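## Task

Scene 2: every foam block sits above a lot number printed on the shelf edge beneath it. Any foam block whose lot number shows up two or more times in the storeroom must end up on the desk, with nothing overhanging the desk's edge. Every other foam block must remain on the shelf it started on. The robot must not topple or finish tilted, or the task fails.

## Robot and tools

ROBOT. TidyBot++: a wheeled base (0.54 m long, 0.50 m wide, 0.38 m high) carrying one seven-joint arm with a two-finger gripper. The shoulder sits 0.12 m ahead of the base centre, 0.68 m off the floor. Segments: upper arm 0.42 m, forearm 0.31 m, hand 0.31 m. The arm starts folded, hand down, reaching about 0.08 m past the base front. Cameras: base_camera (fixed on the base) and wrist_camera (looks along the hand). A hand pointing down reaches at most about 0.94 m high, and only near the base.

FRAMES. Base frame: origin on the floor below the base centre, x forward, y left, z up, metres. hand_pose is reported there: the point between the finger pads; its z axis runs out along the fingers, the fingers close along its y axis. Odometry frame = base frame at scene start; base_odometry counts wheel turns only (slip counts as motion), heading in rad, left positive, -3.142 to 3.142, and drifts a few cm over many moves. base_tilt is in degrees, forward and right positive.

move. Optional keys:
- base: an object of offsets from where the base now stands, along its current axes: translate_m (forward +, -2 to 2 m), strafe_m (left +, -2 to 2 m), rotate_rad (counter-clockwise +, -6.3 to 6.3 rad). Relative, never a pose.
- joints: absolute angles by name: joint_1_rad (any angle; positive is clockwise from above, opposite to heading), joint_2_rad (-2.249 to 2.249, shoulder, 0 = upper arm vertical, + leans forward), joint_3_rad (any), joint_4_rad (-2.579 to 2.579, elbow, 0 straight; with joint_3 at 3.14 negative bends forward), joint_5_rad (any), joint_6_rad (-2.099 to 2.099, wrist), joint_7_rad (any; hand down, + is counter-clockwise from above, 1.57 opens fingers left/right), gripper_pos (0 open to 1 closed; pad gap about 85 x (1 - gripper_pos) mm). Tolerances: ±0.039 for joints 1-4, ±0.095 for 5-7, ±0.03 gripper. Unbounded joints go the short way, so turn big amounts in steps below half a turn.
- target: one list of 7 numbers [x, y, z, qw, qx, qy, qz], an absolute hand pose in the base frame, metres plus a quaternion. With target, joints may only contain gripper_pos.
- speeds: caps for this action only: translate_m/strafe_m 0.05-0.5 m/s, rotate_rad 0.1-1.57 rad/s. For a combined translate+strafe give only one cap.
- cameras: list from base_camera, wrist_camera, all; omitted = all, [] = none.
- blocking: true/omitted returns once everything rests; false returns in about 0.5 s while motion continues.
An empty move just reports state. Unknown keys make the call invalid; out-of-range values get it refused, and a refusal or an unrequested stop cancels your later move/wait/finished_scene calls in that reply. Each action is capped at 15 s; base moves time out at 14 s.

wait(seconds 0-10, cameras): lets time pass, returns state. stop(cameras): brakes all running motions, which then read "stopped". zoom_image(camera, region [x0,y0,x1,y1] pixels, top-left origin, at most 504 x 504): enlarges part of the latest image, useful for reading lot numbers. read_manual: licence texts only. finished_scene(scene 1 or 2): ends the scene irreversibly; the goal must hold without the robot. Scene 1 is practice and may be skipped, but damage there still costs.

RESULTS. base_status, joint_status, hand_status: "done", "moving", "off_target" (rested away from target, may still push), "stopped", "contact_stop", "time_out", "not_followed", "torque_fault", "limit_stop_at_motor_heat". "joint command not followed" / "pose unreachable" plus "cause:" mean a self-collision check withheld the arm. hand_target is where unloaded joints would put the hand. motor_effort is percent of maximum, peak in brackets. "ARM HIT" flags a hard hit on the base or itself. Motor temperatures are listed per joint; MOTOR HOT appears at 60 °C, and at 75 °C the arm sinks for 30-60 s. on_its_own lists uncommanded behaviour. Base "done" only means the wheels turned enough; a blocked base may stop short.

PRACTICE. Target poses usually settle within 3 cm; fix errors by adding (wanted - measured hand_pose) to the last target. To hold still after a target, resend hand_target, not hand_pose. The arm sags when carrying things; correct with the same offset method, never by commanding the angle it currently reads. Low, forward-pointing poses close to the base tend to fail or strike the base; unreachable poses wander up to 10 s then time out. The arm ignores obstacles and keeps pushing. Stalled small steps may not move; grip at 1 squeezes hard, so avoid gripping things that still rest on supports while pushing. Closed fingertips extend 20 mm beyond the hand point.

AVOID. Driving or turning while the arm is snagged above about 0.6 m, or stretching/swinging the arm far out over nearby furniture: both can tip the robot. Backing away or retracting the arm rights a slight lean. Torque limits (104.5 N m joints 1-4, 51.3 N m joints 5-7) trigger a 10 s arm stop. Do not drop objects, release them while moving, slam, push hard or overload the gripper. Loose objects may get nudged occasionally.

Each tool is called after "Call:" by a JSON object that holds its "api" and its "payload", one argument or row to a line.

## Session

Call:
{"api": "move", "payload": {
  "joints": {"joint_6_rad": 0.7}
}}

Scene clock: 2.17 s.
Motor temperatures (°C): [38 35 31 37 40 37 42]
move: done
base_odometry: x=+0.000 y=+0.000 heading=+0.000
base_tilt: forward=-0.4 right=+0.6
base_status: not commanded
joint_positions: joint_1_rad=-0.038 joint_2_rad=-0.374 joint_3_rad=+3.113 joint_4_rad=-2.522 joint_5_rad=-0.004 joint_6_rad=+0.645 joint_7_rad=+1.592 gripper_pos=+0.000
joint_status: all done
motor_effort: joint_1_rad=-1(1) joint_2_rad=-6(6) joint_3_rad=+1(1) joint_4_rad=+19(20) joint_5_rad=+0(1) joint_6_rad=+9(9) joint_7_rad=+0(1)
hand_pose: x=+0.5379 y=+0.0304 z=+0.9225 quat_wxyz=(-0.013, +0.682, +0.031, +0.730) (m; base frame)
hand_target: x=+0.5360 y=+0.0303 z=+0.9382 quat_wxyz=(-0.013, +0.663, +0.030, +0.748) (m; base frame)
hand_status: not commanded
pictures: base_camera, wrist_camera
Images, in order (width x height): base_camera 644x364, wrist_camera 644x476.

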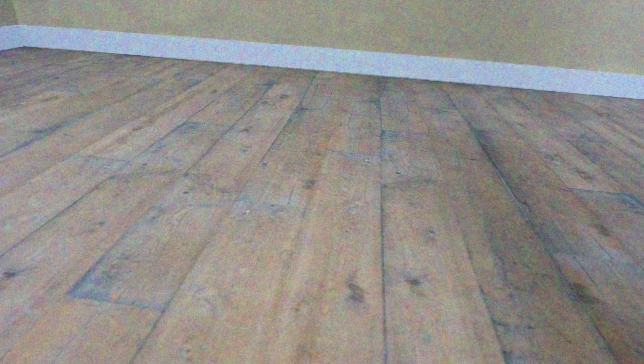

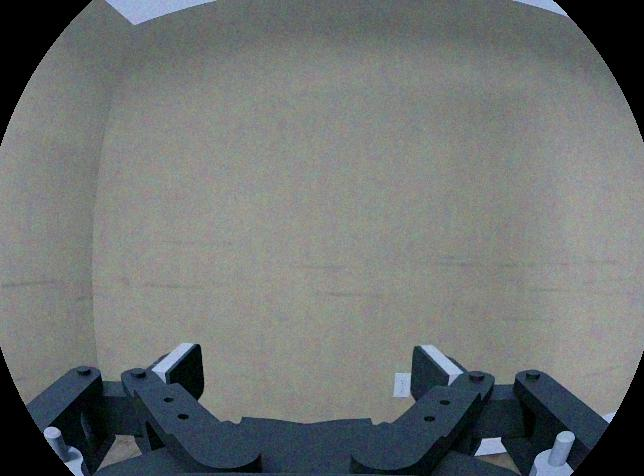

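Call:
{"api": "move", "payload": {
  "joints": {"joint_1_rad": 1.57, "joint_6_rad": 0.4}
}}

Call:
{"api": "move", "payload": {
  "joints": {"joint_1_rad": 3.1}
}}

Call:
{"api": "move", "payload": {
  "joints": {"joint_1_rad": -1.57}
}}

Scene clock: 5.17 s.
Motor temperatures (°C): [38 35 31 37 40 37 42]
move: done
base_odometry: x=+0.000 y=+0.000 heading=+0.000
base_tilt: forward=-0.3 right=+0.6
base_status: not commanded
joint_positions: joint_1_rad=+1.551 joint_2_rad=-0.374 joint_3_rad=+3.113 joint_4_rad=-2.522 joint_5_rad=-0.004 joint_6_rad=+0.450 joint_7_rad=+1.592 gripper_pos=+0.000
joint_status: all done
motor_effort: joint_1_rad=+0(2) joint_2_rad=-6(7) joint_3_rad=+0(1) joint_4_rad=+19(21) joint_5_rad=+1(1) joint_6_rad=+8(10) joint_7_rad=+0(1)
hand_pose: x=+0.1410 y=-0.4175 z=+0.8619 quat_wxyz=(+0.463, +0.549, -0.512, +0.470) (m; base frame)
hand_target: x=+0.1330 y=-0.4150 z=+0.8453 quat_wxyz=(+0.454, +0.557, -0.529, +0.452) (m; base frame)
hand_status: not commanded
pictures: base_camera, wrist_camera
Images, in order (width x height): base_camera 644x364, wrist_camera 644x476.

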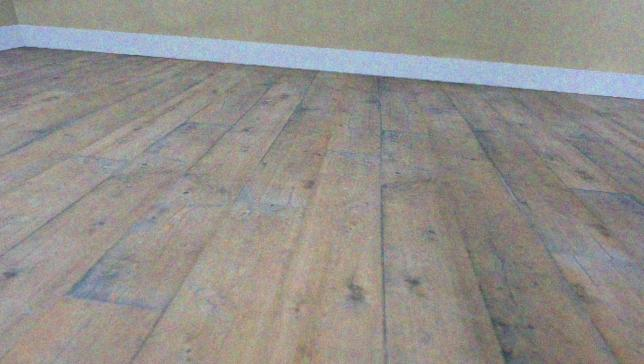

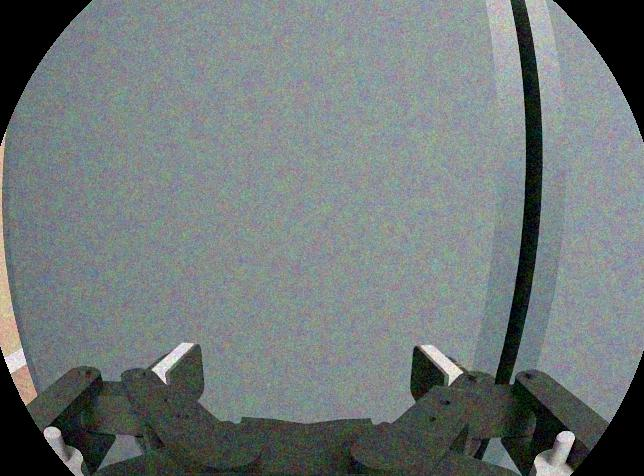

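Scene clock: 7.93 s.
Motor temperatures (°C): [38 35 31 37 40 37 42]
move: done
base_odometry: x=+0.000 y=+0.000 heading=+0.000
base_tilt: forward=-0.4 right=+0.6
base_status: not commanded
joint_positions: joint_1_rad=+3.081 joint_2_rad=-0.374 joint_3_rad=+3.113 joint_4_rad=-2.522 joint_5_rad=-0.004 joint_6_rad=+0.448 joint_7_rad=+1.592 gripper_pos=+0.000
joint_status: all done
motor_effort: joint_1_rad=+0(2) joint_2_rad=-6(6) joint_3_rad=+1(1) joint_4_rad=+19(21) joint_5_rad=+1(1) joint_6_rad=+8(9) joint_7_rad=+0(1)
hand_pose: x=-0.2972 y=-0.0390 z=+0.8614 quat_wxyz=(+0.660, +0.042, -0.750, +0.018) (m; base frame)
hand_target: x=-0.2951 y=-0.0309 z=+0.8453 quat_wxyz=(+0.641, +0.036, -0.767, +0.012) (m; base frame)
hand_status: not commanded
pictures: base_camera, wrist_camera
Images, in order (width x height): base_camera 644x364, wrist_camera 644x476.

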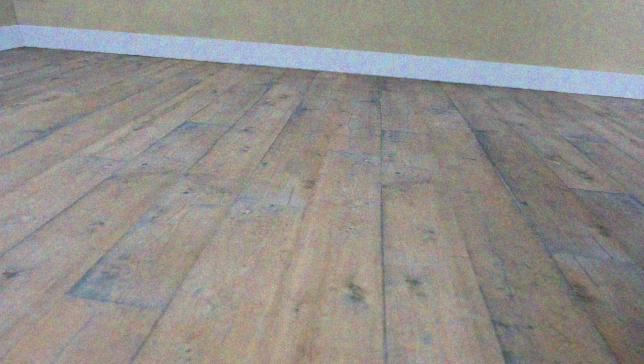

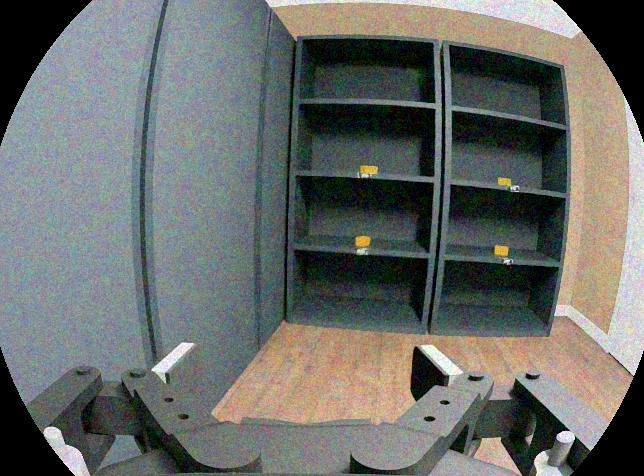

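Scene clock: 10.77 s.
Motor temperatures (°C): [38 35 31 37 40 37 42]
move: done
base_odometry: x=+0.000 y=+0.000 heading=+0.000
base_tilt: forward=-0.4 right=+0.6
base_status: not commanded
joint_positions: joint_1_rad=+4.695 joint_2_rad=-0.374 joint_3_rad=+3.113 joint_4_rad=-2.522 joint_5_rad=-0.004 joint_6_rad=+0.448 joint_7_rad=+1.592 gripper_pos=+0.000
joint_status: all done
motor_effort: joint_1_rad=-1(2) joint_2_rad=-6(7) joint_3_rad=+1(1) joint_4_rad=+19(20) joint_5_rad=+1(1) joint_6_rad=+9(10) joint_7_rad=+0(1)
hand_pose: x=+0.0977 y=+0.4175 z=+0.8614 quat_wxyz=(+0.470, -0.513, -0.549, -0.463) (m; base frame)
hand_target: x=+0.1056 y=+0.4151 z=+0.8453 quat_wxyz=(+0.452, -0.529, -0.556, -0.454) (m; base frame)
hand_status: not commanded
pictures: base_camera, wrist_camera
Images, in order (width x height): base_camera 644x364, wrist_camera 644x476.

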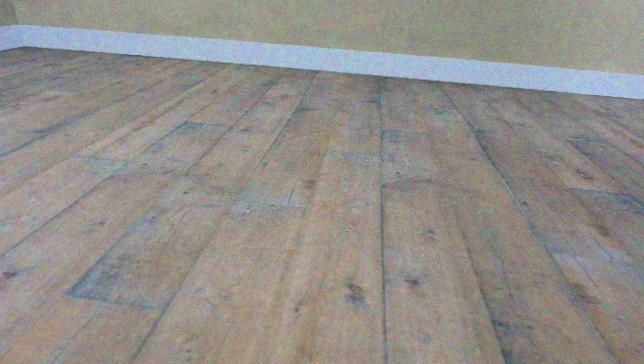

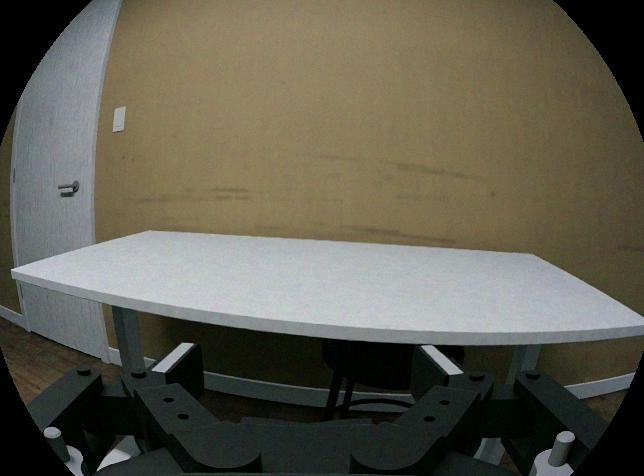

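Call:
{"api": "move", "payload": {
  "base": {"rotate_rad": 3.1416},
  "joints": {"joint_1_rad": 0.05, "joint_6_rad": 0.4}
}}

Call:
{"api": "zoom_image", "payload": {
  "camera": "wrist_camera",
  "region": [250, 20, 600, 350]
}}

Scene clock: 14.50 s.
Motor temperatures (°C): [38 35 31 37 40 37 42]
move: done
base_odometry: x=+0.000 y=+0.000 heading=+3.141
base_tilt: forward=-0.4 right=+0.6
base_status: done
joint_positions: joint_1_rad=+6.315 joint_2_rad=-0.374 joint_3_rad=+3.113 joint_4_rad=-2.522 joint_5_rad=-0.004 joint_6_rad=+0.448 joint_7_rad=+1.592 gripper_pos=+0.000
joint_status: all done
motor_effort: joint_1_rad=-1(2) joint_2_rad=-6(7) joint_3_rad=+1(2) joint_4_rad=+19(21) joint_5_rad=+1(1) joint_6_rad=+9(10) joint_7_rad=+0(1)
hand_pose: x=+0.5370 y=+0.0008 z=+0.8612 quat_wxyz=(-0.012, -0.752, -0.008, -0.659) (m; base frame)
hand_target: x=+0.5342 y=-0.0071 z=+0.8452 quat_wxyz=(-0.018, -0.768, +0.000, -0.640) (m; base frame)
hand_status: not commanded
pictures: base_camera, wrist_camera
Images, in order (width x height): base_camera 644x364, wrist_camera 644x476.

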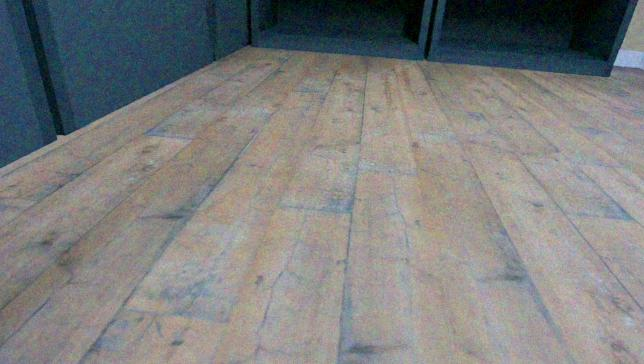

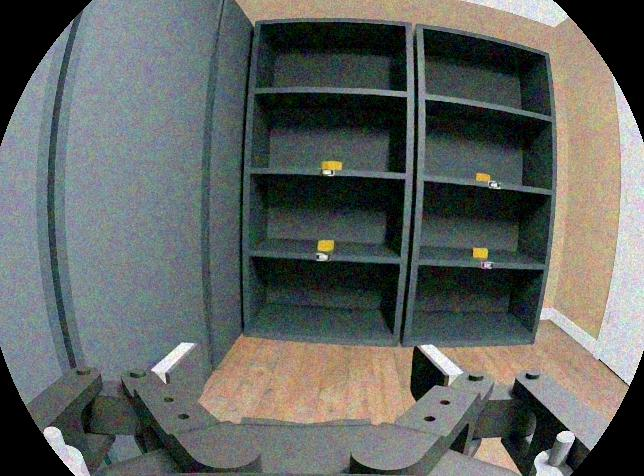

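Scaled by 1.440.

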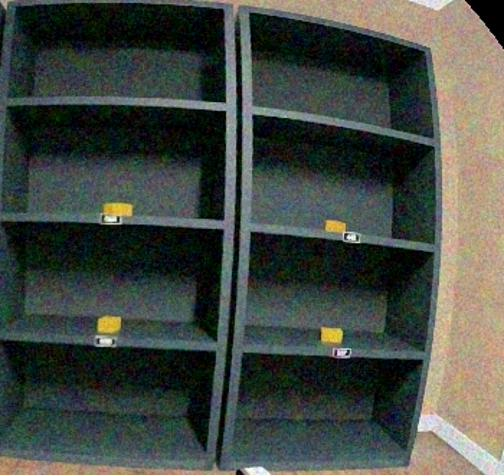

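Call:
{"api": "move", "payload": {
  "base": {"translate_m": 0.9}
}}

Call:
{"api": "zoom_image", "payload": {
  "camera": "wrist_camera",
  "region": [200, 100, 400, 300]
}}

Call:
{"api": "zoom_image", "payload": {
  "camera": "wrist_camera",
  "region": [400, 100, 600, 300]
}}

Scene clock: 17.93 s.
Motor temperatures (°C): [38 35 31 37 40 37 42]
move: done
base_odometry: x=-0.900 y=+0.001 heading=-3.141
base_tilt: forward=-0.3 right=+0.6
base_status: done
joint_positions: joint_1_rad=+6.315 joint_2_rad=-0.375 joint_3_rad=+3.113 joint_4_rad=-2.522 joint_5_rad=-0.004 joint_6_rad=+0.445 joint_7_rad=+1.592 gripper_pos=+0.000
joint_status: not commanded
motor_effort: joint_1_rad=-1(1) joint_2_rad=-5(8) joint_3_rad=+1(1) joint_4_rad=+20(21) joint_5_rad=+1(1) joint_6_rad=+8(9) joint_7_rad=+0(1)
hand_pose: x=+0.5368 y=+0.0005 z=+0.8609 quat_wxyz=(-0.012, -0.752, -0.007, -0.659) (m; base frame)
hand_target: x=+0.5342 y=-0.0071 z=+0.8452 quat_wxyz=(-0.018, -0.768, +0.000, -0.640) (m; base frame)
hand_status: not commanded
pictures: base_camera, wrist_camera
Images, in order (width x height): base_camera 644x364, wrist_camera 644x476.

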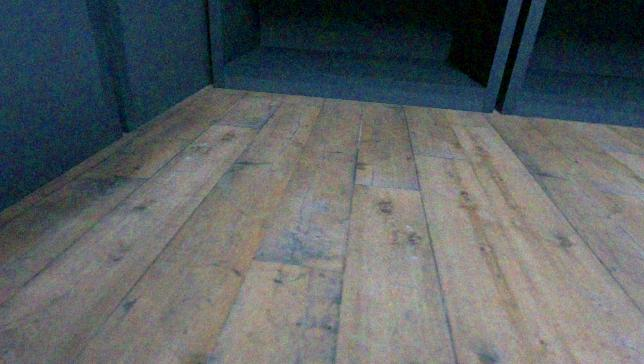

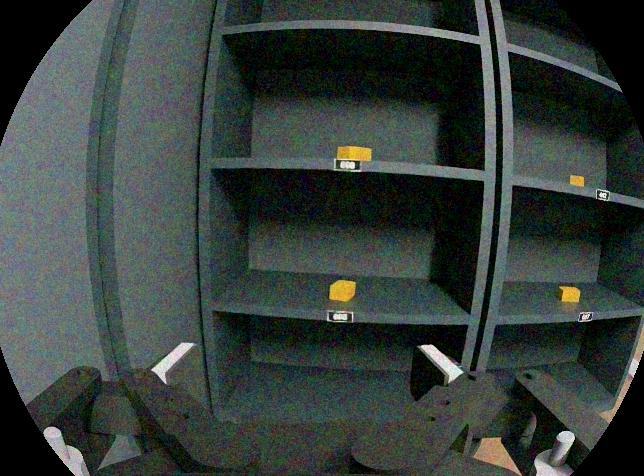

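Scaled by 2.520.

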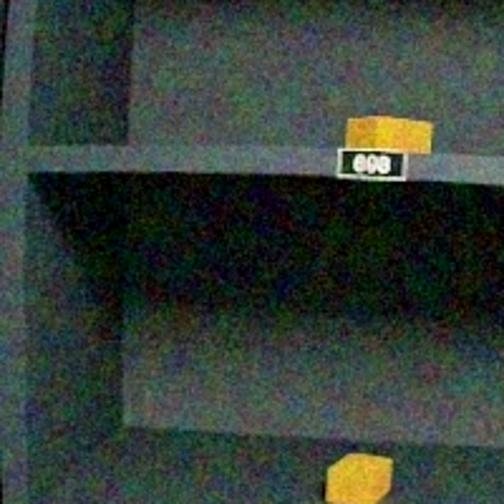

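Scaled by 2.520.

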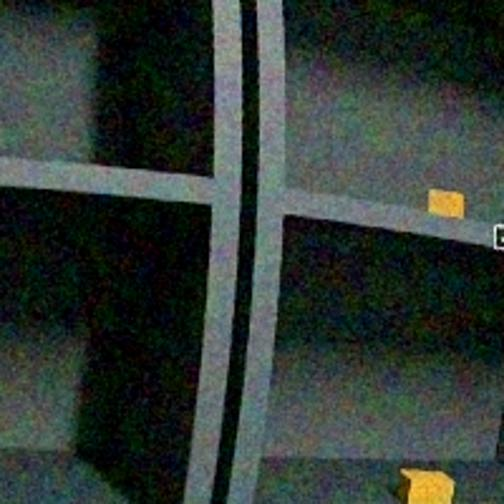

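Call:
{"api": "zoom_image", "payload": {
  "camera": "wrist_camera",
  "region": [325, 150, 369, 180]
}}

Call:
{"api": "zoom_image", "payload": {
  "camera": "wrist_camera",
  "region": [318, 302, 362, 332]
}}

Call:
{"api": "zoom_image", "payload": {
  "camera": "wrist_camera",
  "region": [580, 180, 624, 210]
}}

Call:
{"api": "zoom_image", "payload": {
  "camera": "wrist_camera",
  "region": [564, 302, 608, 332]
}}

Scaled by 11.455.

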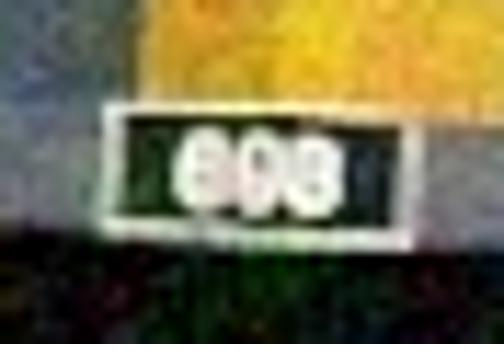

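Scaled by 11.455.

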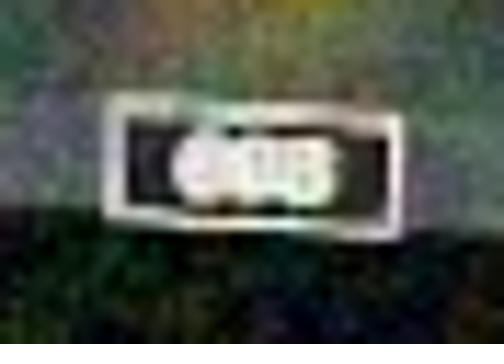

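Scaled by 11.455.

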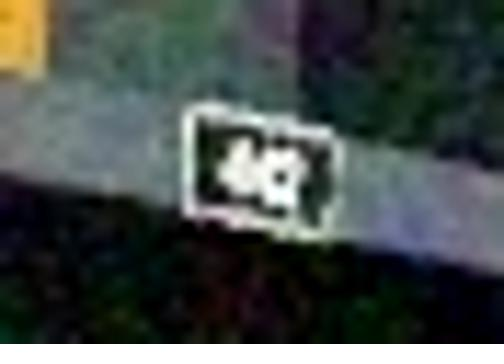

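Scaled by 11.455.

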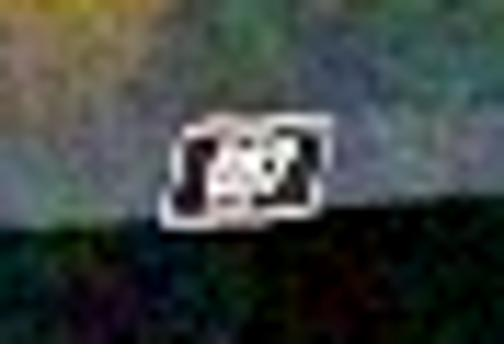

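Call:
{"api": "move", "payload": {
  "base": {"translate_m": 0.3, "strafe_m": -0.05},
  "cameras": ["wrist_camera"]
}}

Call:
{"api": "move", "payload": {
  "base": {"strafe_m": -0.8},
  "cameras": ["wrist_camera"]
}}

Scene clock: 20.47 s.
Motor temperatures (°C): [38 35 31 37 40 37 42]
move: done
base_odometry: x=-1.200 y=+0.050 heading=-3.140
base_tilt: forward=-0.3 right=+0.6
base_status: done
joint_positions: joint_1_rad=+6.315 joint_2_rad=-0.373 joint_3_rad=+3.113 joint_4_rad=-2.522 joint_5_rad=-0.004 joint_6_rad=+0.444 joint_7_rad=+1.592 gripper_pos=+0.000
joint_status: not commanded
motor_effort: joint_1_rad=+0(1) joint_2_rad=-5(9) joint_3_rad=+1(1) joint_4_rad=+20(21) joint_5_rad=+1(1) joint_6_rad=+9(9) joint_7_rad=+0(1)
hand_pose: x=+0.5370 y=+0.0005 z=+0.8598 quat_wxyz=(-0.012, -0.753, -0.007, -0.658) (m; base frame)
hand_target: x=+0.5342 y=-0.0071 z=+0.8452 quat_wxyz=(-0.018, -0.768, +0.000, -0.640) (m; base frame)
hand_status: not commanded
pictures: wrist_camera
Images, in order (width x height): wrist_camera 644x476.

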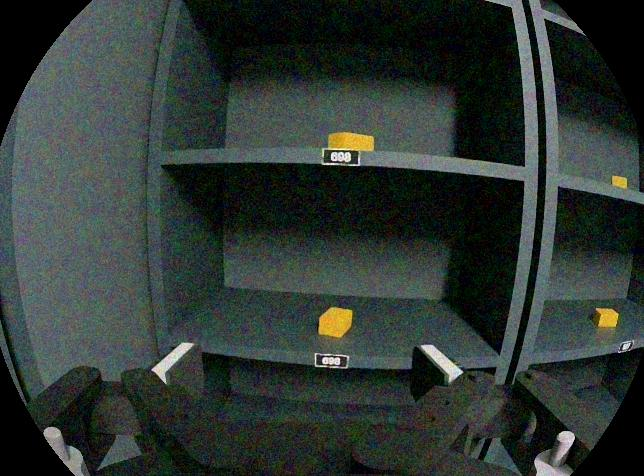

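Scene clock: 23.47 s.
Motor temperatures (°C): [38 35 31 37 40 37 42]
move: done
base_odometry: x=-1.201 y=+0.850 heading=-3.140
base_tilt: forward=-0.3 right=+0.6
base_status: done
joint_positions: joint_1_rad=+6.316 joint_2_rad=-0.373 joint_3_rad=+3.113 joint_4_rad=-2.522 joint_5_rad=-0.004 joint_6_rad=+0.444 joint_7_rad=+1.592 gripper_pos=+0.000
joint_status: not commanded
motor_effort: joint_1_rad=+0(1) joint_2_rad=-6(7) joint_3_rad=+1(2) joint_4_rad=+20(21) joint_5_rad=+1(1) joint_6_rad=+9(9) joint_7_rad=+0(1)
hand_pose: x=+0.5370 y=+0.0001 z=+0.8597 quat_wxyz=(-0.012, -0.753, -0.007, -0.658) (m; base frame)
hand_target: x=+0.5342 y=-0.0071 z=+0.8452 quat_wxyz=(-0.018, -0.768, +0.000, -0.640) (m; base frame)
hand_status: not commanded
pictures: wrist_camera
Images, in order (width x height): wrist_camera 644x476.

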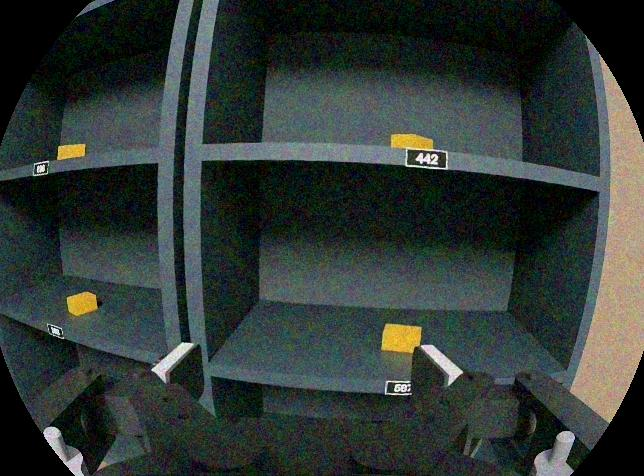

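Call:
{"api": "move", "payload": {
  "base": {"strafe_m": 0.8},
  "cameras": ["wrist_camera"]
}}

Call:
{"api": "zoom_image", "payload": {
  "camera": "wrist_camera",
  "region": [310, 120, 390, 180]
}}

Call:
{"api": "zoom_image", "payload": {
  "camera": "wrist_camera",
  "region": [300, 310, 380, 370]
}}

Scene clock: 27.30 s.
Motor temperatures (°C): [38 35 31 37 40 37 42]
move: done
base_odometry: x=-1.200 y=+0.050 heading=-3.138
base_tilt: forward=-0.4 right=+0.6
base_status: done
joint_positions: joint_1_rad=+6.318 joint_2_rad=-0.373 joint_3_rad=+3.113 joint_4_rad=-2.522 joint_5_rad=-0.004 joint_6_rad=+0.443 joint_7_rad=+1.592 gripper_pos=+0.000
joint_status: not commanded
motor_effort: joint_1_rad=-1(1) joint_2_rad=-6(7) joint_3_rad=+1(2) joint_4_rad=+19(21) joint_5_rad=+1(1) joint_6_rad=+9(10) joint_7_rad=-1(1)
hand_pose: x=+0.5370 y=-0.0007 z=+0.8596 quat_wxyz=(-0.013, -0.753, -0.006, -0.658) (m; base frame)
hand_target: x=+0.5342 y=-0.0071 z=+0.8452 quat_wxyz=(-0.018, -0.768, +0.000, -0.640) (m; base frame)
hand_status: not commanded
pictures: wrist_camera
Images, in order (width x height): wrist_camera 644x476.

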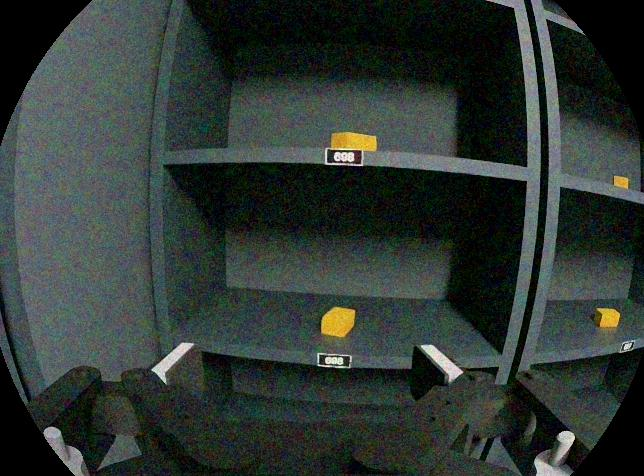

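Scaled by 6.300.

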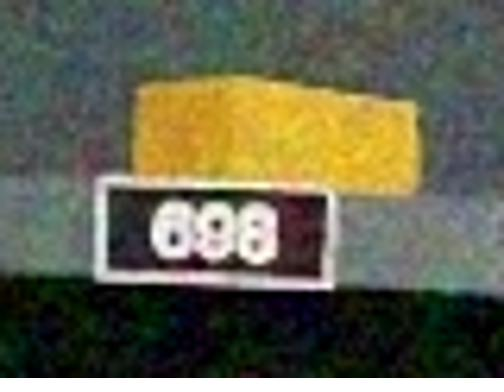

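Scaled by 6.300.

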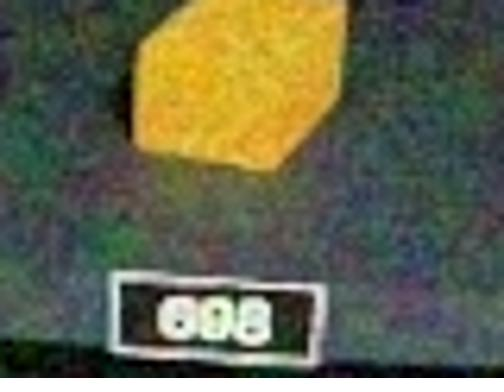

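Call:
{"api": "move", "payload": {
  "target": [0.5, 0, 1.15, 0, 0.819, 0, 0.574]
}}

Call:
{"api": "zoom_image", "payload": {
  "camera": "wrist_camera",
  "region": [240, 130, 440, 330]
}}

Scene clock: 30.73 s.
Motor temperatures (°C): [38 35 31 37 40 37 42]
move: done
base_odometry: x=-1.200 y=+0.050 heading=-3.138
base_tilt: forward=-0.4 right=+0.6
base_status: not commanded
joint_positions: joint_1_rad=+6.297 joint_2_rad=-0.389 joint_3_rad=+3.131 joint_4_rad=-1.349 joint_5_rad=-0.004 joint_6_rad=-0.935 joint_7_rad=+1.592 gripper_pos=+0.000
joint_status: not commanded
motor_effort: joint_1_rad=+0(1) joint_2_rad=-6(9) joint_3_rad=+1(1) joint_4_rad=+19(24) joint_5_rad=+1(1) joint_6_rad=+9(10) joint_7_rad=+0(1)
hand_pose: x=+0.5118 y=+0.0028 z=+1.1522 quat_wxyz=(-0.007, -0.812, -0.008, -0.584) (m; base frame)
hand_target: x=+0.5000 y=+0.0000 z=+1.1500 quat_wxyz=(+0.000, -0.819, +0.000, -0.574) (m; base frame)
hand_status: done (0.012 m and 1.8 deg from the pose sent, 0.293 m and 12.3 deg at the start)
pictures: base_camera, wrist_camera
Images, in order (width x height): base_camera 644x364, wrist_camera 644x476.

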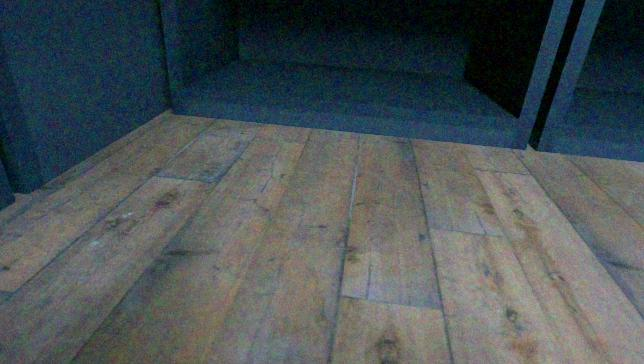

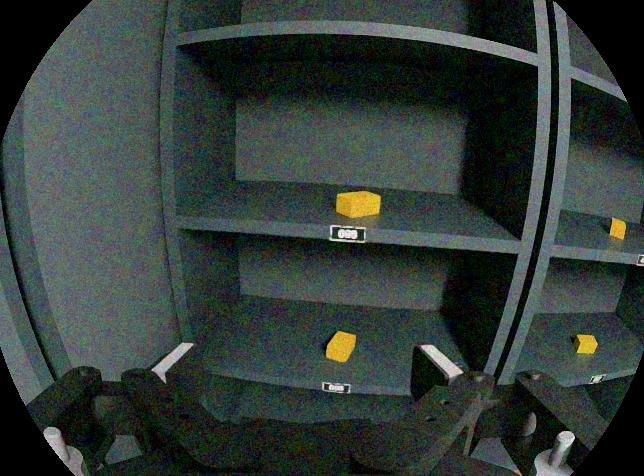

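Scaled by 2.520.

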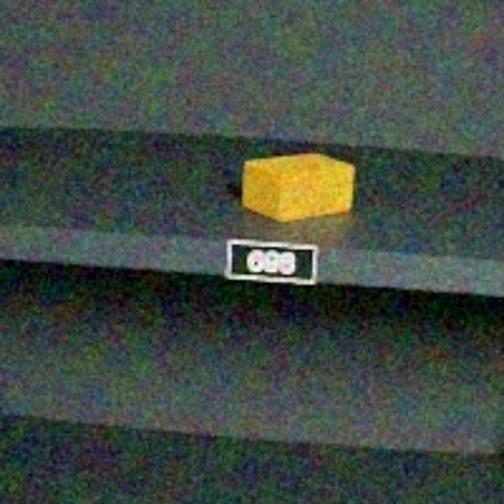

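Call:
{"api": "move", "payload": {
  "target": [0.57, 0.04, 1.11, 0.287, 0.709, -0.41, 0.497],
  "cameras": ["wrist_camera"]
}}

Call:
{"api": "move", "payload": {
  "base": {"translate_m": 0.55}
}}

Scene clock: 34.67 s.
Motor temperatures (°C): [38 35 31 37 40 37 42]
move: done
base_odometry: x=-1.200 y=+0.050 heading=-3.138
base_tilt: forward=-0.3 right=+0.6
base_status: not commanded
joint_positions: joint_1_rad=+8.232 joint_2_rad=-0.781 joint_3_rad=+2.230 joint_4_rad=-0.776 joint_5_rad=-0.260 joint_6_rad=-1.522 joint_7_rad=+1.059 gripper_pos=+0.000
joint_status: not commanded
motor_effort: joint_1_rad=+0(1) joint_2_rad=+26(26) joint_3_rad=+10(10) joint_4_rad=+7(20) joint_5_rad=+5(5) joint_6_rad=+7(9) joint_7_rad=+0(1)
hand_pose: x=+0.5519 y=+0.0136 z=+1.1385 quat_wxyz=(-0.314, -0.692, +0.405, -0.508) (m; base frame)
hand_target: x=+0.5700 y=+0.0400 z=+1.1100 quat_wxyz=(-0.287, -0.709, +0.410, -0.497) (m; base frame)
hand_status: done (0.043 m and 3.9 deg from the pose sent, 0.081 m and 60.4 deg at the start)
pictures: wrist_camera
Images, in order (width x height): wrist_camera 644x476.

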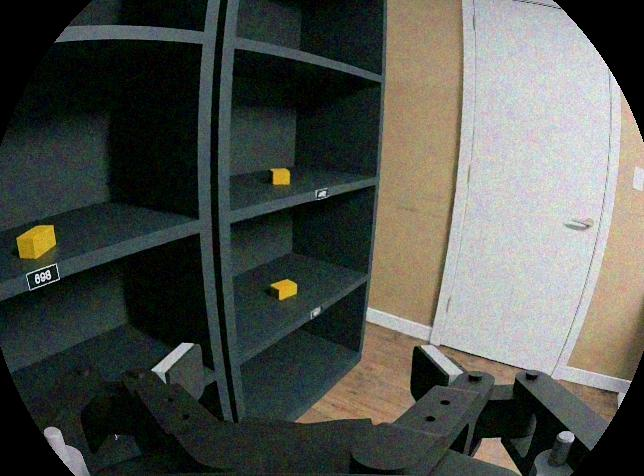

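Scene clock: 37.17 s.
Motor temperatures (°C): [38 35 31 37 40 37 42]
move: done
base_odometry: x=-1.750 y=+0.048 heading=-3.138
base_tilt: forward=-0.3 right=+0.6
base_status: done
joint_positions: joint_1_rad=+8.239 joint_2_rad=-0.785 joint_3_rad=+2.226 joint_4_rad=-0.774 joint_5_rad=-0.265 joint_6_rad=-1.527 joint_7_rad=+1.057 gripper_pos=+0.000
joint_status: not commanded
motor_effort: joint_1_rad=+0(2) joint_2_rad=+26(27) joint_3_rad=+10(11) joint_4_rad=+8(9) joint_5_rad=+5(6) joint_6_rad=+7(8) joint_7_rad=+0(1)
hand_pose: x=+0.5540 y=+0.0144 z=+1.1354 quat_wxyz=(-0.315, -0.693, +0.406, -0.506) (m; base frame)
hand_target: x=+0.5700 y=+0.0400 z=+1.1100 quat_wxyz=(-0.287, -0.709, +0.410, -0.497) (m; base frame)
hand_status: not commanded
pictures: base_camera, wrist_camera
Images, in order (width x height): base_camera 644x364, wrist_camera 644x476.

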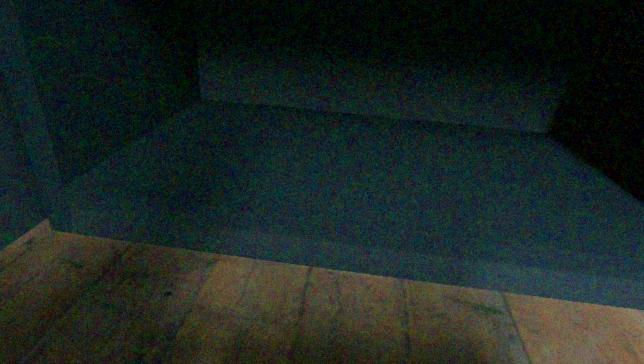

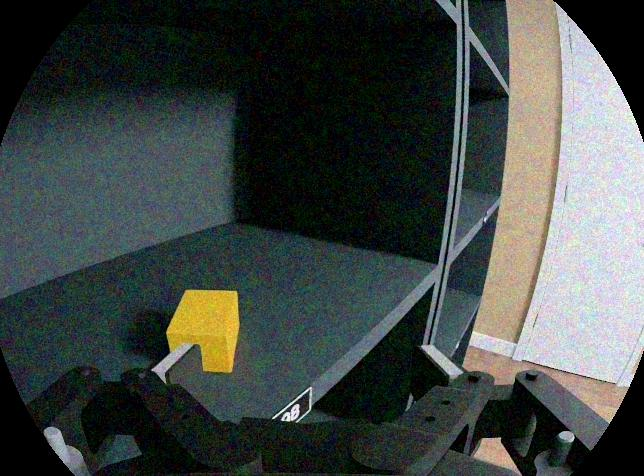

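Call:
{"api": "move", "payload": {
  "target": [0.66, 0.09, 1.08, 0.287, 0.709, -0.41, 0.497],
  "cameras": ["wrist_camera"]
}}

Scene clock: 39.50 s.
Motor temperatures (°C): [38 35 31 37 40 37 42]
move: done
base_odometry: x=-1.750 y=+0.048 heading=-3.138
base_tilt: forward=-0.3 right=+0.6
base_status: not commanded
joint_positions: joint_1_rad=+8.565 joint_2_rad=-0.836 joint_3_rad=+2.227 joint_4_rad=-0.306 joint_5_rad=-0.601 joint_6_rad=-1.765 joint_7_rad=+0.877 gripper_pos=+0.000
joint_status: not commanded
motor_effort: joint_1_rad=+0(1) joint_2_rad=+34(36) joint_3_rad=+7(10) joint_4_rad=+0(8) joint_5_rad=+6(6) joint_6_rad=+7(8) joint_7_rad=+0(1)
hand_pose: x=+0.6504 y=+0.0768 z=+1.1099 quat_wxyz=(-0.299, -0.696, +0.400, -0.516) (m; base frame)
hand_target: x=+0.6600 y=+0.0900 z=+1.0800 quat_wxyz=(-0.287, -0.709, +0.410, -0.497) (m; base frame)
hand_status: done (0.034 m and 3.2 deg from the pose sent, 0.142 m and 3.8 deg at the start)
pictures: wrist_camera
Images, in order (width x height): wrist_camera 644x476.

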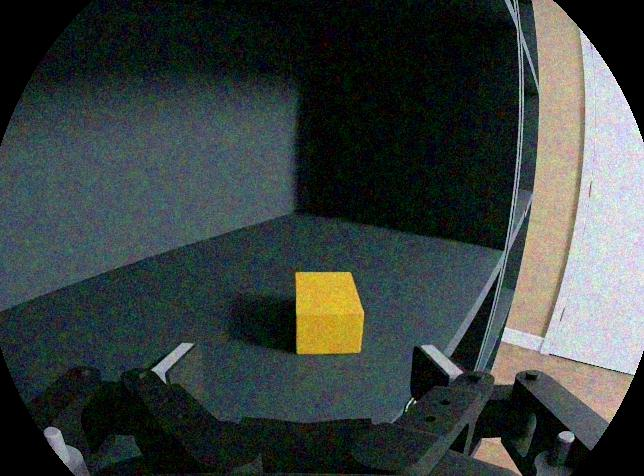

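Call:
{"api": "move", "payload": {
  "target": [0.674, 0.03, 1.048, 0.287, 0.709, -0.41, 0.497],
  "cameras": ["wrist_camera"]
}}

Call:
{"api": "move", "payload": {
  "target": [0.714, -0.04, 1.038, 0.287, 0.709, -0.41, 0.497],
  "cameras": ["wrist_camera"]
}}

Scene clock: 41.37 s.
Motor temperatures (°C): [38 35 31 37 40 37 42]
move: done
base_odometry: x=-1.750 y=+0.048 heading=-3.138
base_tilt: forward=-0.3 right=+0.6
base_status: not commanded
joint_positions: joint_1_rad=+8.485 joint_2_rad=-0.892 joint_3_rad=+2.134 joint_4_rad=-0.696 joint_5_rad=-0.553 joint_6_rad=-1.552 joint_7_rad=+0.888 gripper_pos=+0.000
joint_status: not commanded
motor_effort: joint_1_rad=+0(1) joint_2_rad=+32(35) joint_3_rad=+11(11) joint_4_rad=+4(5) joint_5_rad=+5(6) joint_6_rad=+7(7) joint_7_rad=+0(1)
hand_pose: x=+0.6672 y=+0.0254 z=+1.0470 quat_wxyz=(-0.249, -0.711, +0.443, -0.486) (m; base frame)
hand_target: x=+0.6740 y=+0.0300 z=+1.0480 quat_wxyz=(-0.287, -0.709, +0.410, -0.497) (m; base frame)
hand_status: done (0.008 m and 5.9 deg from the pose sent, 0.081 m and 3.2 deg at the start)
pictures: wrist_camera
Images, in order (width x height): wrist_camera 644x476.

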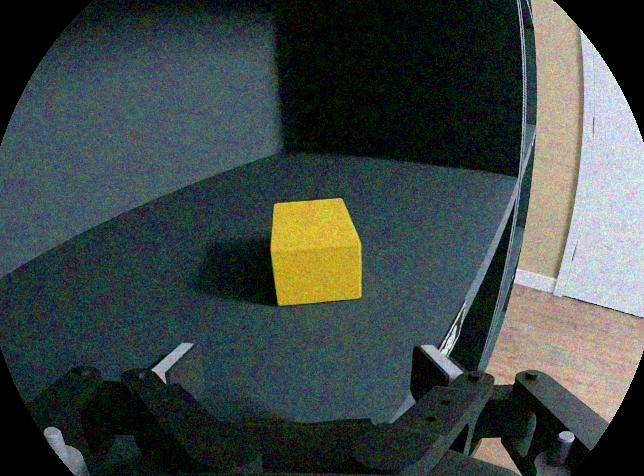

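Scene clock: 42.40 s.
Motor temperatures (°C): [38 35 31 37 40 37 42]
move: done
base_odometry: x=-1.750 y=+0.048 heading=-3.138
base_tilt: forward=-0.3 right=+0.6
base_status: not commanded
joint_positions: joint_1_rad=+8.588 joint_2_rad=-0.892 joint_3_rad=+2.065 joint_4_rad=-0.754 joint_5_rad=-0.553 joint_6_rad=-1.414 joint_7_rad=+0.931 gripper_pos=+0.000
joint_status: not commanded
motor_effort: joint_1_rad=+0(4) joint_2_rad=+33(34) joint_3_rad=+12(12) joint_4_rad=+6(8) joint_5_rad=+5(6) joint_6_rad=+7(7) joint_7_rad=+0(0)
hand_pose: x=+0.7001 y=-0.0394 z=+1.0420 quat_wxyz=(-0.262, -0.704, +0.441, -0.492) (m; base frame)
hand_target: x=+0.7140 y=-0.0400 z=+1.0380 quat_wxyz=(-0.287, -0.709, +0.410, -0.497) (m; base frame)
hand_status: done (0.015 m and 4.7 deg from the pose sent, 0.081 m and 5.9 deg at the start)
pictures: wrist_camera
Images, in order (width x height): wrist_camera 644x476.

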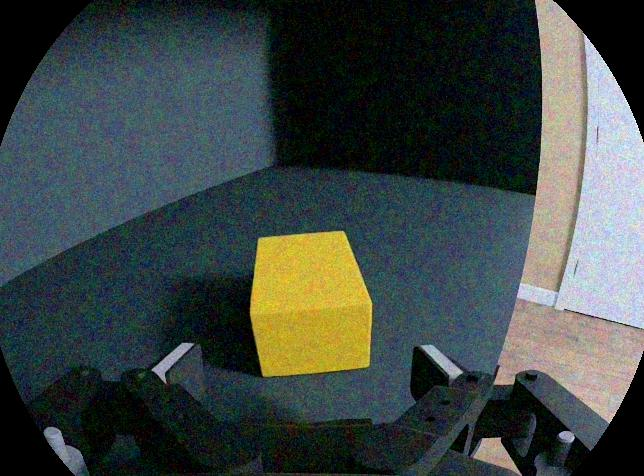

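Call:
{"api": "move", "payload": {
  "target": [0.749, -0.1, 1.042, 0.287, 0.709, -0.41, 0.497],
  "cameras": ["wrist_camera"]
}}

Scene clock: 43.97 s.
Motor temperatures (°C): [38 35 31 37 40 37 42]
move: done
base_odometry: x=-1.750 y=+0.048 heading=-3.138
base_tilt: forward=-0.3 right=+0.6
base_status: not commanded
joint_positions: joint_1_rad=+8.758 joint_2_rad=-0.892 joint_3_rad=+2.023 joint_4_rad=-0.714 joint_5_rad=-0.556 joint_6_rad=-1.374 joint_7_rad=+0.965 gripper_pos=+0.000
joint_status: not commanded
motor_effort: joint_1_rad=-1(3) joint_2_rad=+34(34) joint_3_rad=+12(12) joint_4_rad=+6(7) joint_5_rad=+5(5) joint_6_rad=+7(8) joint_7_rad=+0(1)
hand_pose: x=+0.7138 y=-0.1194 z=+1.0455 quat_wxyz=(-0.302, -0.686, +0.455, -0.481) (m; base frame)
hand_target: x=+0.7490 y=-0.1000 z=+1.0420 quat_wxyz=(-0.287, -0.709, +0.410, -0.497) (m; base frame)
hand_status: done (0.040 m and 6.3 deg from the pose sent, 0.078 m and 4.7 deg at the start)
pictures: wrist_camera
Images, in order (width x height): wrist_camera 644x476.

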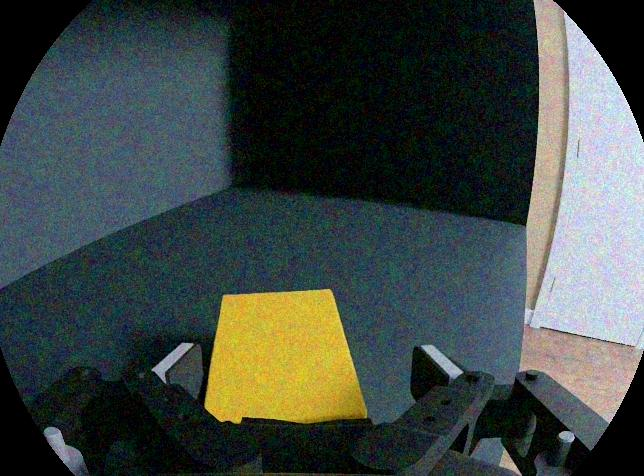

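Call:
{"api": "move", "payload": {
  "joints": {"gripper_pos": 0.4},
  "cameras": ["wrist_camera"]
}}

Scene clock: 44.90 s.
Motor temperatures (°C): [38 35 31 37 40 37 42]
move: done
base_odometry: x=-1.750 y=+0.048 heading=-3.138
base_tilt: forward=-0.3 right=+0.6
base_status: not commanded
joint_positions: joint_1_rad=+8.758 joint_2_rad=-0.892 joint_3_rad=+2.023 joint_4_rad=-0.713 joint_5_rad=-0.556 joint_6_rad=-1.371 joint_7_rad=+0.966 gripper_pos=+0.388
joint_status: all done
motor_effort: joint_1_rad=+0(1) joint_2_rad=+33(34) joint_3_rad=+12(12) joint_4_rad=+6(6) joint_5_rad=+5(5) joint_6_rad=+7(7) joint_7_rad=+0(1)
hand_pose: x=+0.7146 y=-0.1190 z=+1.0463 quat_wxyz=(-0.303, -0.686, +0.454, -0.482) (m; base frame)
hand_target: x=+0.7490 y=-0.1000 z=+1.0420 quat_wxyz=(-0.287, -0.709, +0.410, -0.497) (m; base frame)
hand_status: not commanded
pictures: wrist_camera
Images, in order (width x height): wrist_camera 644x476.

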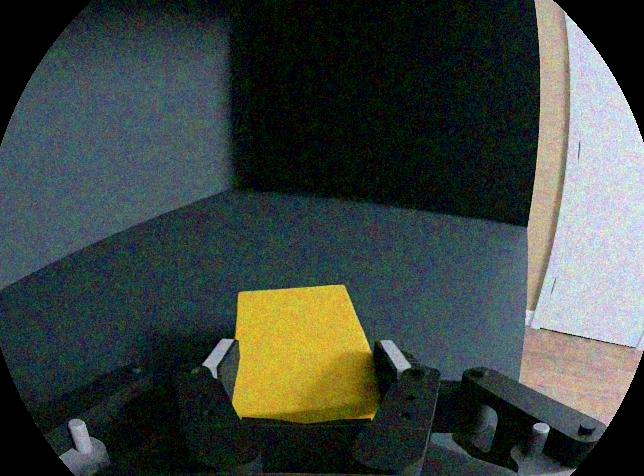

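Call:
{"api": "move", "payload": {
  "joints": {"gripper_pos": 0.65},
  "cameras": ["wrist_camera"]
}}

Call:
{"api": "move", "payload": {
  "target": [0.749, -0.1, 1.15, 0.287, 0.709, -0.41, 0.497],
  "cameras": ["wrist_camera"]
}}

Scene clock: 46.20 s.
Motor temperatures (°C): [38 35 31 37 40 37 42]
move: off_target
base_odometry: x=-1.750 y=+0.048 heading=-3.138
base_tilt: forward=-0.3 right=+0.6
base_status: not commanded
joint_positions: joint_1_rad=+8.758 joint_2_rad=-0.892 joint_3_rad=+2.022 joint_4_rad=-0.713 joint_5_rad=-0.556 joint_6_rad=-1.370 joint_7_rad=+0.966 gripper_pos=+0.424
joint_status: gripper_pos off_target (ended at +0.424, target +0.650)
motor_effort: joint_1_rad=-1(1) joint_2_rad=+33(34) joint_3_rad=+11(12) joint_4_rad=+6(7) joint_5_rad=+5(5) joint_6_rad=+7(7) joint_7_rad=+0(1)
hand_pose: x=+0.7150 y=-0.1189 z=+1.0466 quat_wxyz=(-0.303, -0.686, +0.453, -0.483) (m; base frame)
hand_target: x=+0.7490 y=-0.1000 z=+1.0420 quat_wxyz=(-0.287, -0.709, +0.410, -0.497) (m; base frame)
hand_status: not commanded
pictures: wrist_camera
Images, in order (width x height): wrist_camera 644x476.

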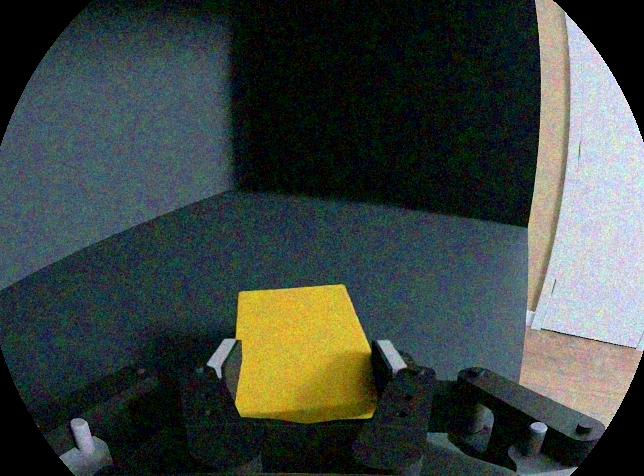

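Scene clock: 47.53 s.
Motor temperatures (°C): [38 35 31 37 40 37 42]
move: off_target
base_odometry: x=-1.750 y=+0.048 heading=-3.138
base_tilt: forward=-0.3 right=+0.6
base_status: not commanded
joint_positions: joint_1_rad=+8.687 joint_2_rad=-0.827 joint_3_rad=+2.247 joint_4_rad=-0.713 joint_5_rad=-0.556 joint_6_rad=-1.396 joint_7_rad=+1.186 gripper_pos=+0.424
joint_status: not commanded
motor_effort: joint_1_rad=-1(1) joint_2_rad=+29(36) joint_3_rad=+10(13) joint_4_rad=+5(7) joint_5_rad=+5(6) joint_6_rad=+7(9) joint_7_rad=+0(1)
hand_pose: x=+0.6341 y=-0.1253 z=+1.1413 quat_wxyz=(-0.369, -0.667, +0.416, -0.496) (m; base frame)
hand_target: x=+0.6344 y=-0.1150 z=+1.1197 quat_wxyz=(-0.359, -0.693, +0.409, -0.472) (m; base frame)
hand_status: off_target (0.118 m and 10.6 deg from the pose sent, 0.111 m and 6.1 deg at the start)
pictures: wrist_camera
Images, in order (width x height): wrist_camera 644x476.

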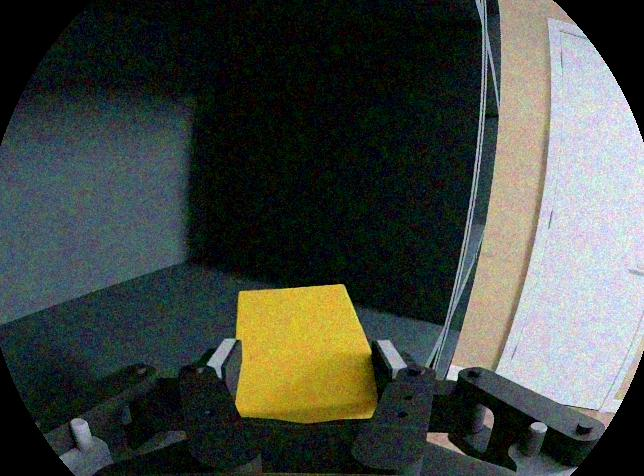

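Call:
{"api": "move", "payload": {
  "base": {"translate_m": 1.65},
  "cameras": [],
  "blocking": false
}}

Call:
{"api": "stop", "payload": {

}}

Scene clock: 48.37 s.
Motor temperatures (°C): [38 35 31 37 40 37 42]
move: moving
base_odometry: x=-1.814 y=+0.048 heading=-3.137
base_tilt: forward=-0.3 right=+0.6
base_status: translate_m moving
joint_positions: joint_1_rad=+8.684 joint_2_rad=-0.826 joint_3_rad=+2.247 joint_4_rad=-0.713 joint_5_rad=-0.556 joint_6_rad=-1.397 joint_7_rad=+1.188 gripper_pos=+0.424
joint_status: not commanded
motor_effort: joint_1_rad=+0(2) joint_2_rad=+28(30) joint_3_rad=+10(11) joint_4_rad=+5(7) joint_5_rad=+4(5) joint_6_rad=+8(9) joint_7_rad=+0(1)
hand_pose: x=+0.6335 y=-0.1245 z=+1.1417 quat_wxyz=(-0.369, -0.668, +0.415, -0.496) (m; base frame)
hand_target: x=+0.6344 y=-0.1150 z=+1.1197 quat_wxyz=(-0.359, -0.693, +0.409, -0.472) (m; base frame)
hand_status: not commanded
pictures: none
No camera images: "cameras" was empty.

Scene clock: 49.27 s.
Motor temperatures (°C): [38 35 31 37 40 37 42]
earlier move: stopped
base_odometry: x=-1.881 y=+0.048 heading=-3.136
base_tilt: forward=-0.3 right=+0.6
base_status: translate_m stopped (by the wheels' count: +0.131 of +1.650)
joint_positions: joint_1_rad=+8.684 joint_2_rad=-0.828 joint_3_rad=+2.247 joint_4_rad=-0.713 joint_5_rad=-0.556 joint_6_rad=-1.397 joint_7_rad=+1.189 gripper_pos=+0.424
joint_status: not commanded
motor_effort: joint_1_rad=-1(3) joint_2_rad=+30(33) joint_3_rad=+11(12) joint_4_rad=+6(7) joint_5_rad=+5(5) joint_6_rad=+7(9) joint_7_rad=+0(1)
hand_pose: x=+0.6342 y=-0.1236 z=+1.1412 quat_wxyz=(-0.369, -0.668, +0.414, -0.495) (m; base frame)
hand_target: x=+0.6344 y=-0.1150 z=+1.1197 quat_wxyz=(-0.359, -0.693, +0.409, -0.472) (m; base frame)
hand_status: not commanded
pictures: base_camera, wrist_camera
Images, in order (width x height): base_camera 644x364, wrist_camera 644x476.

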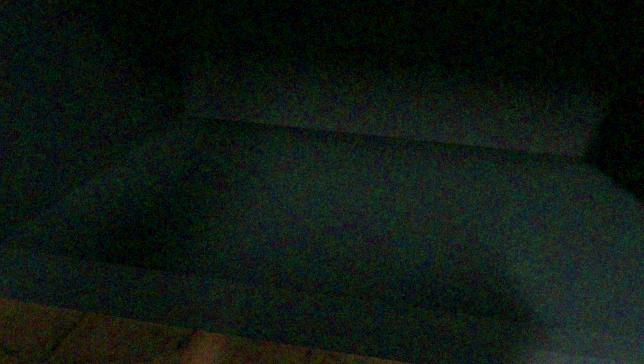

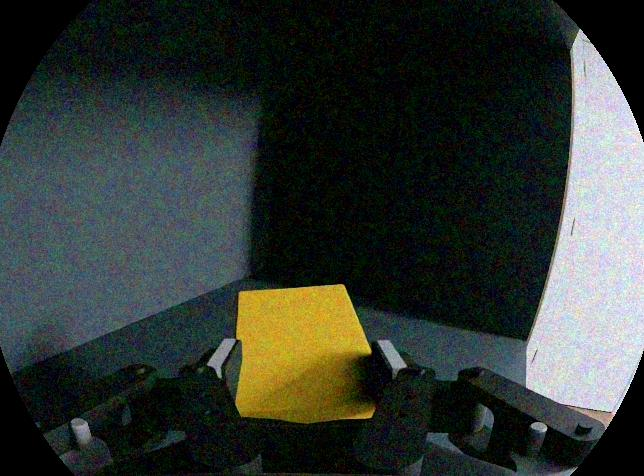

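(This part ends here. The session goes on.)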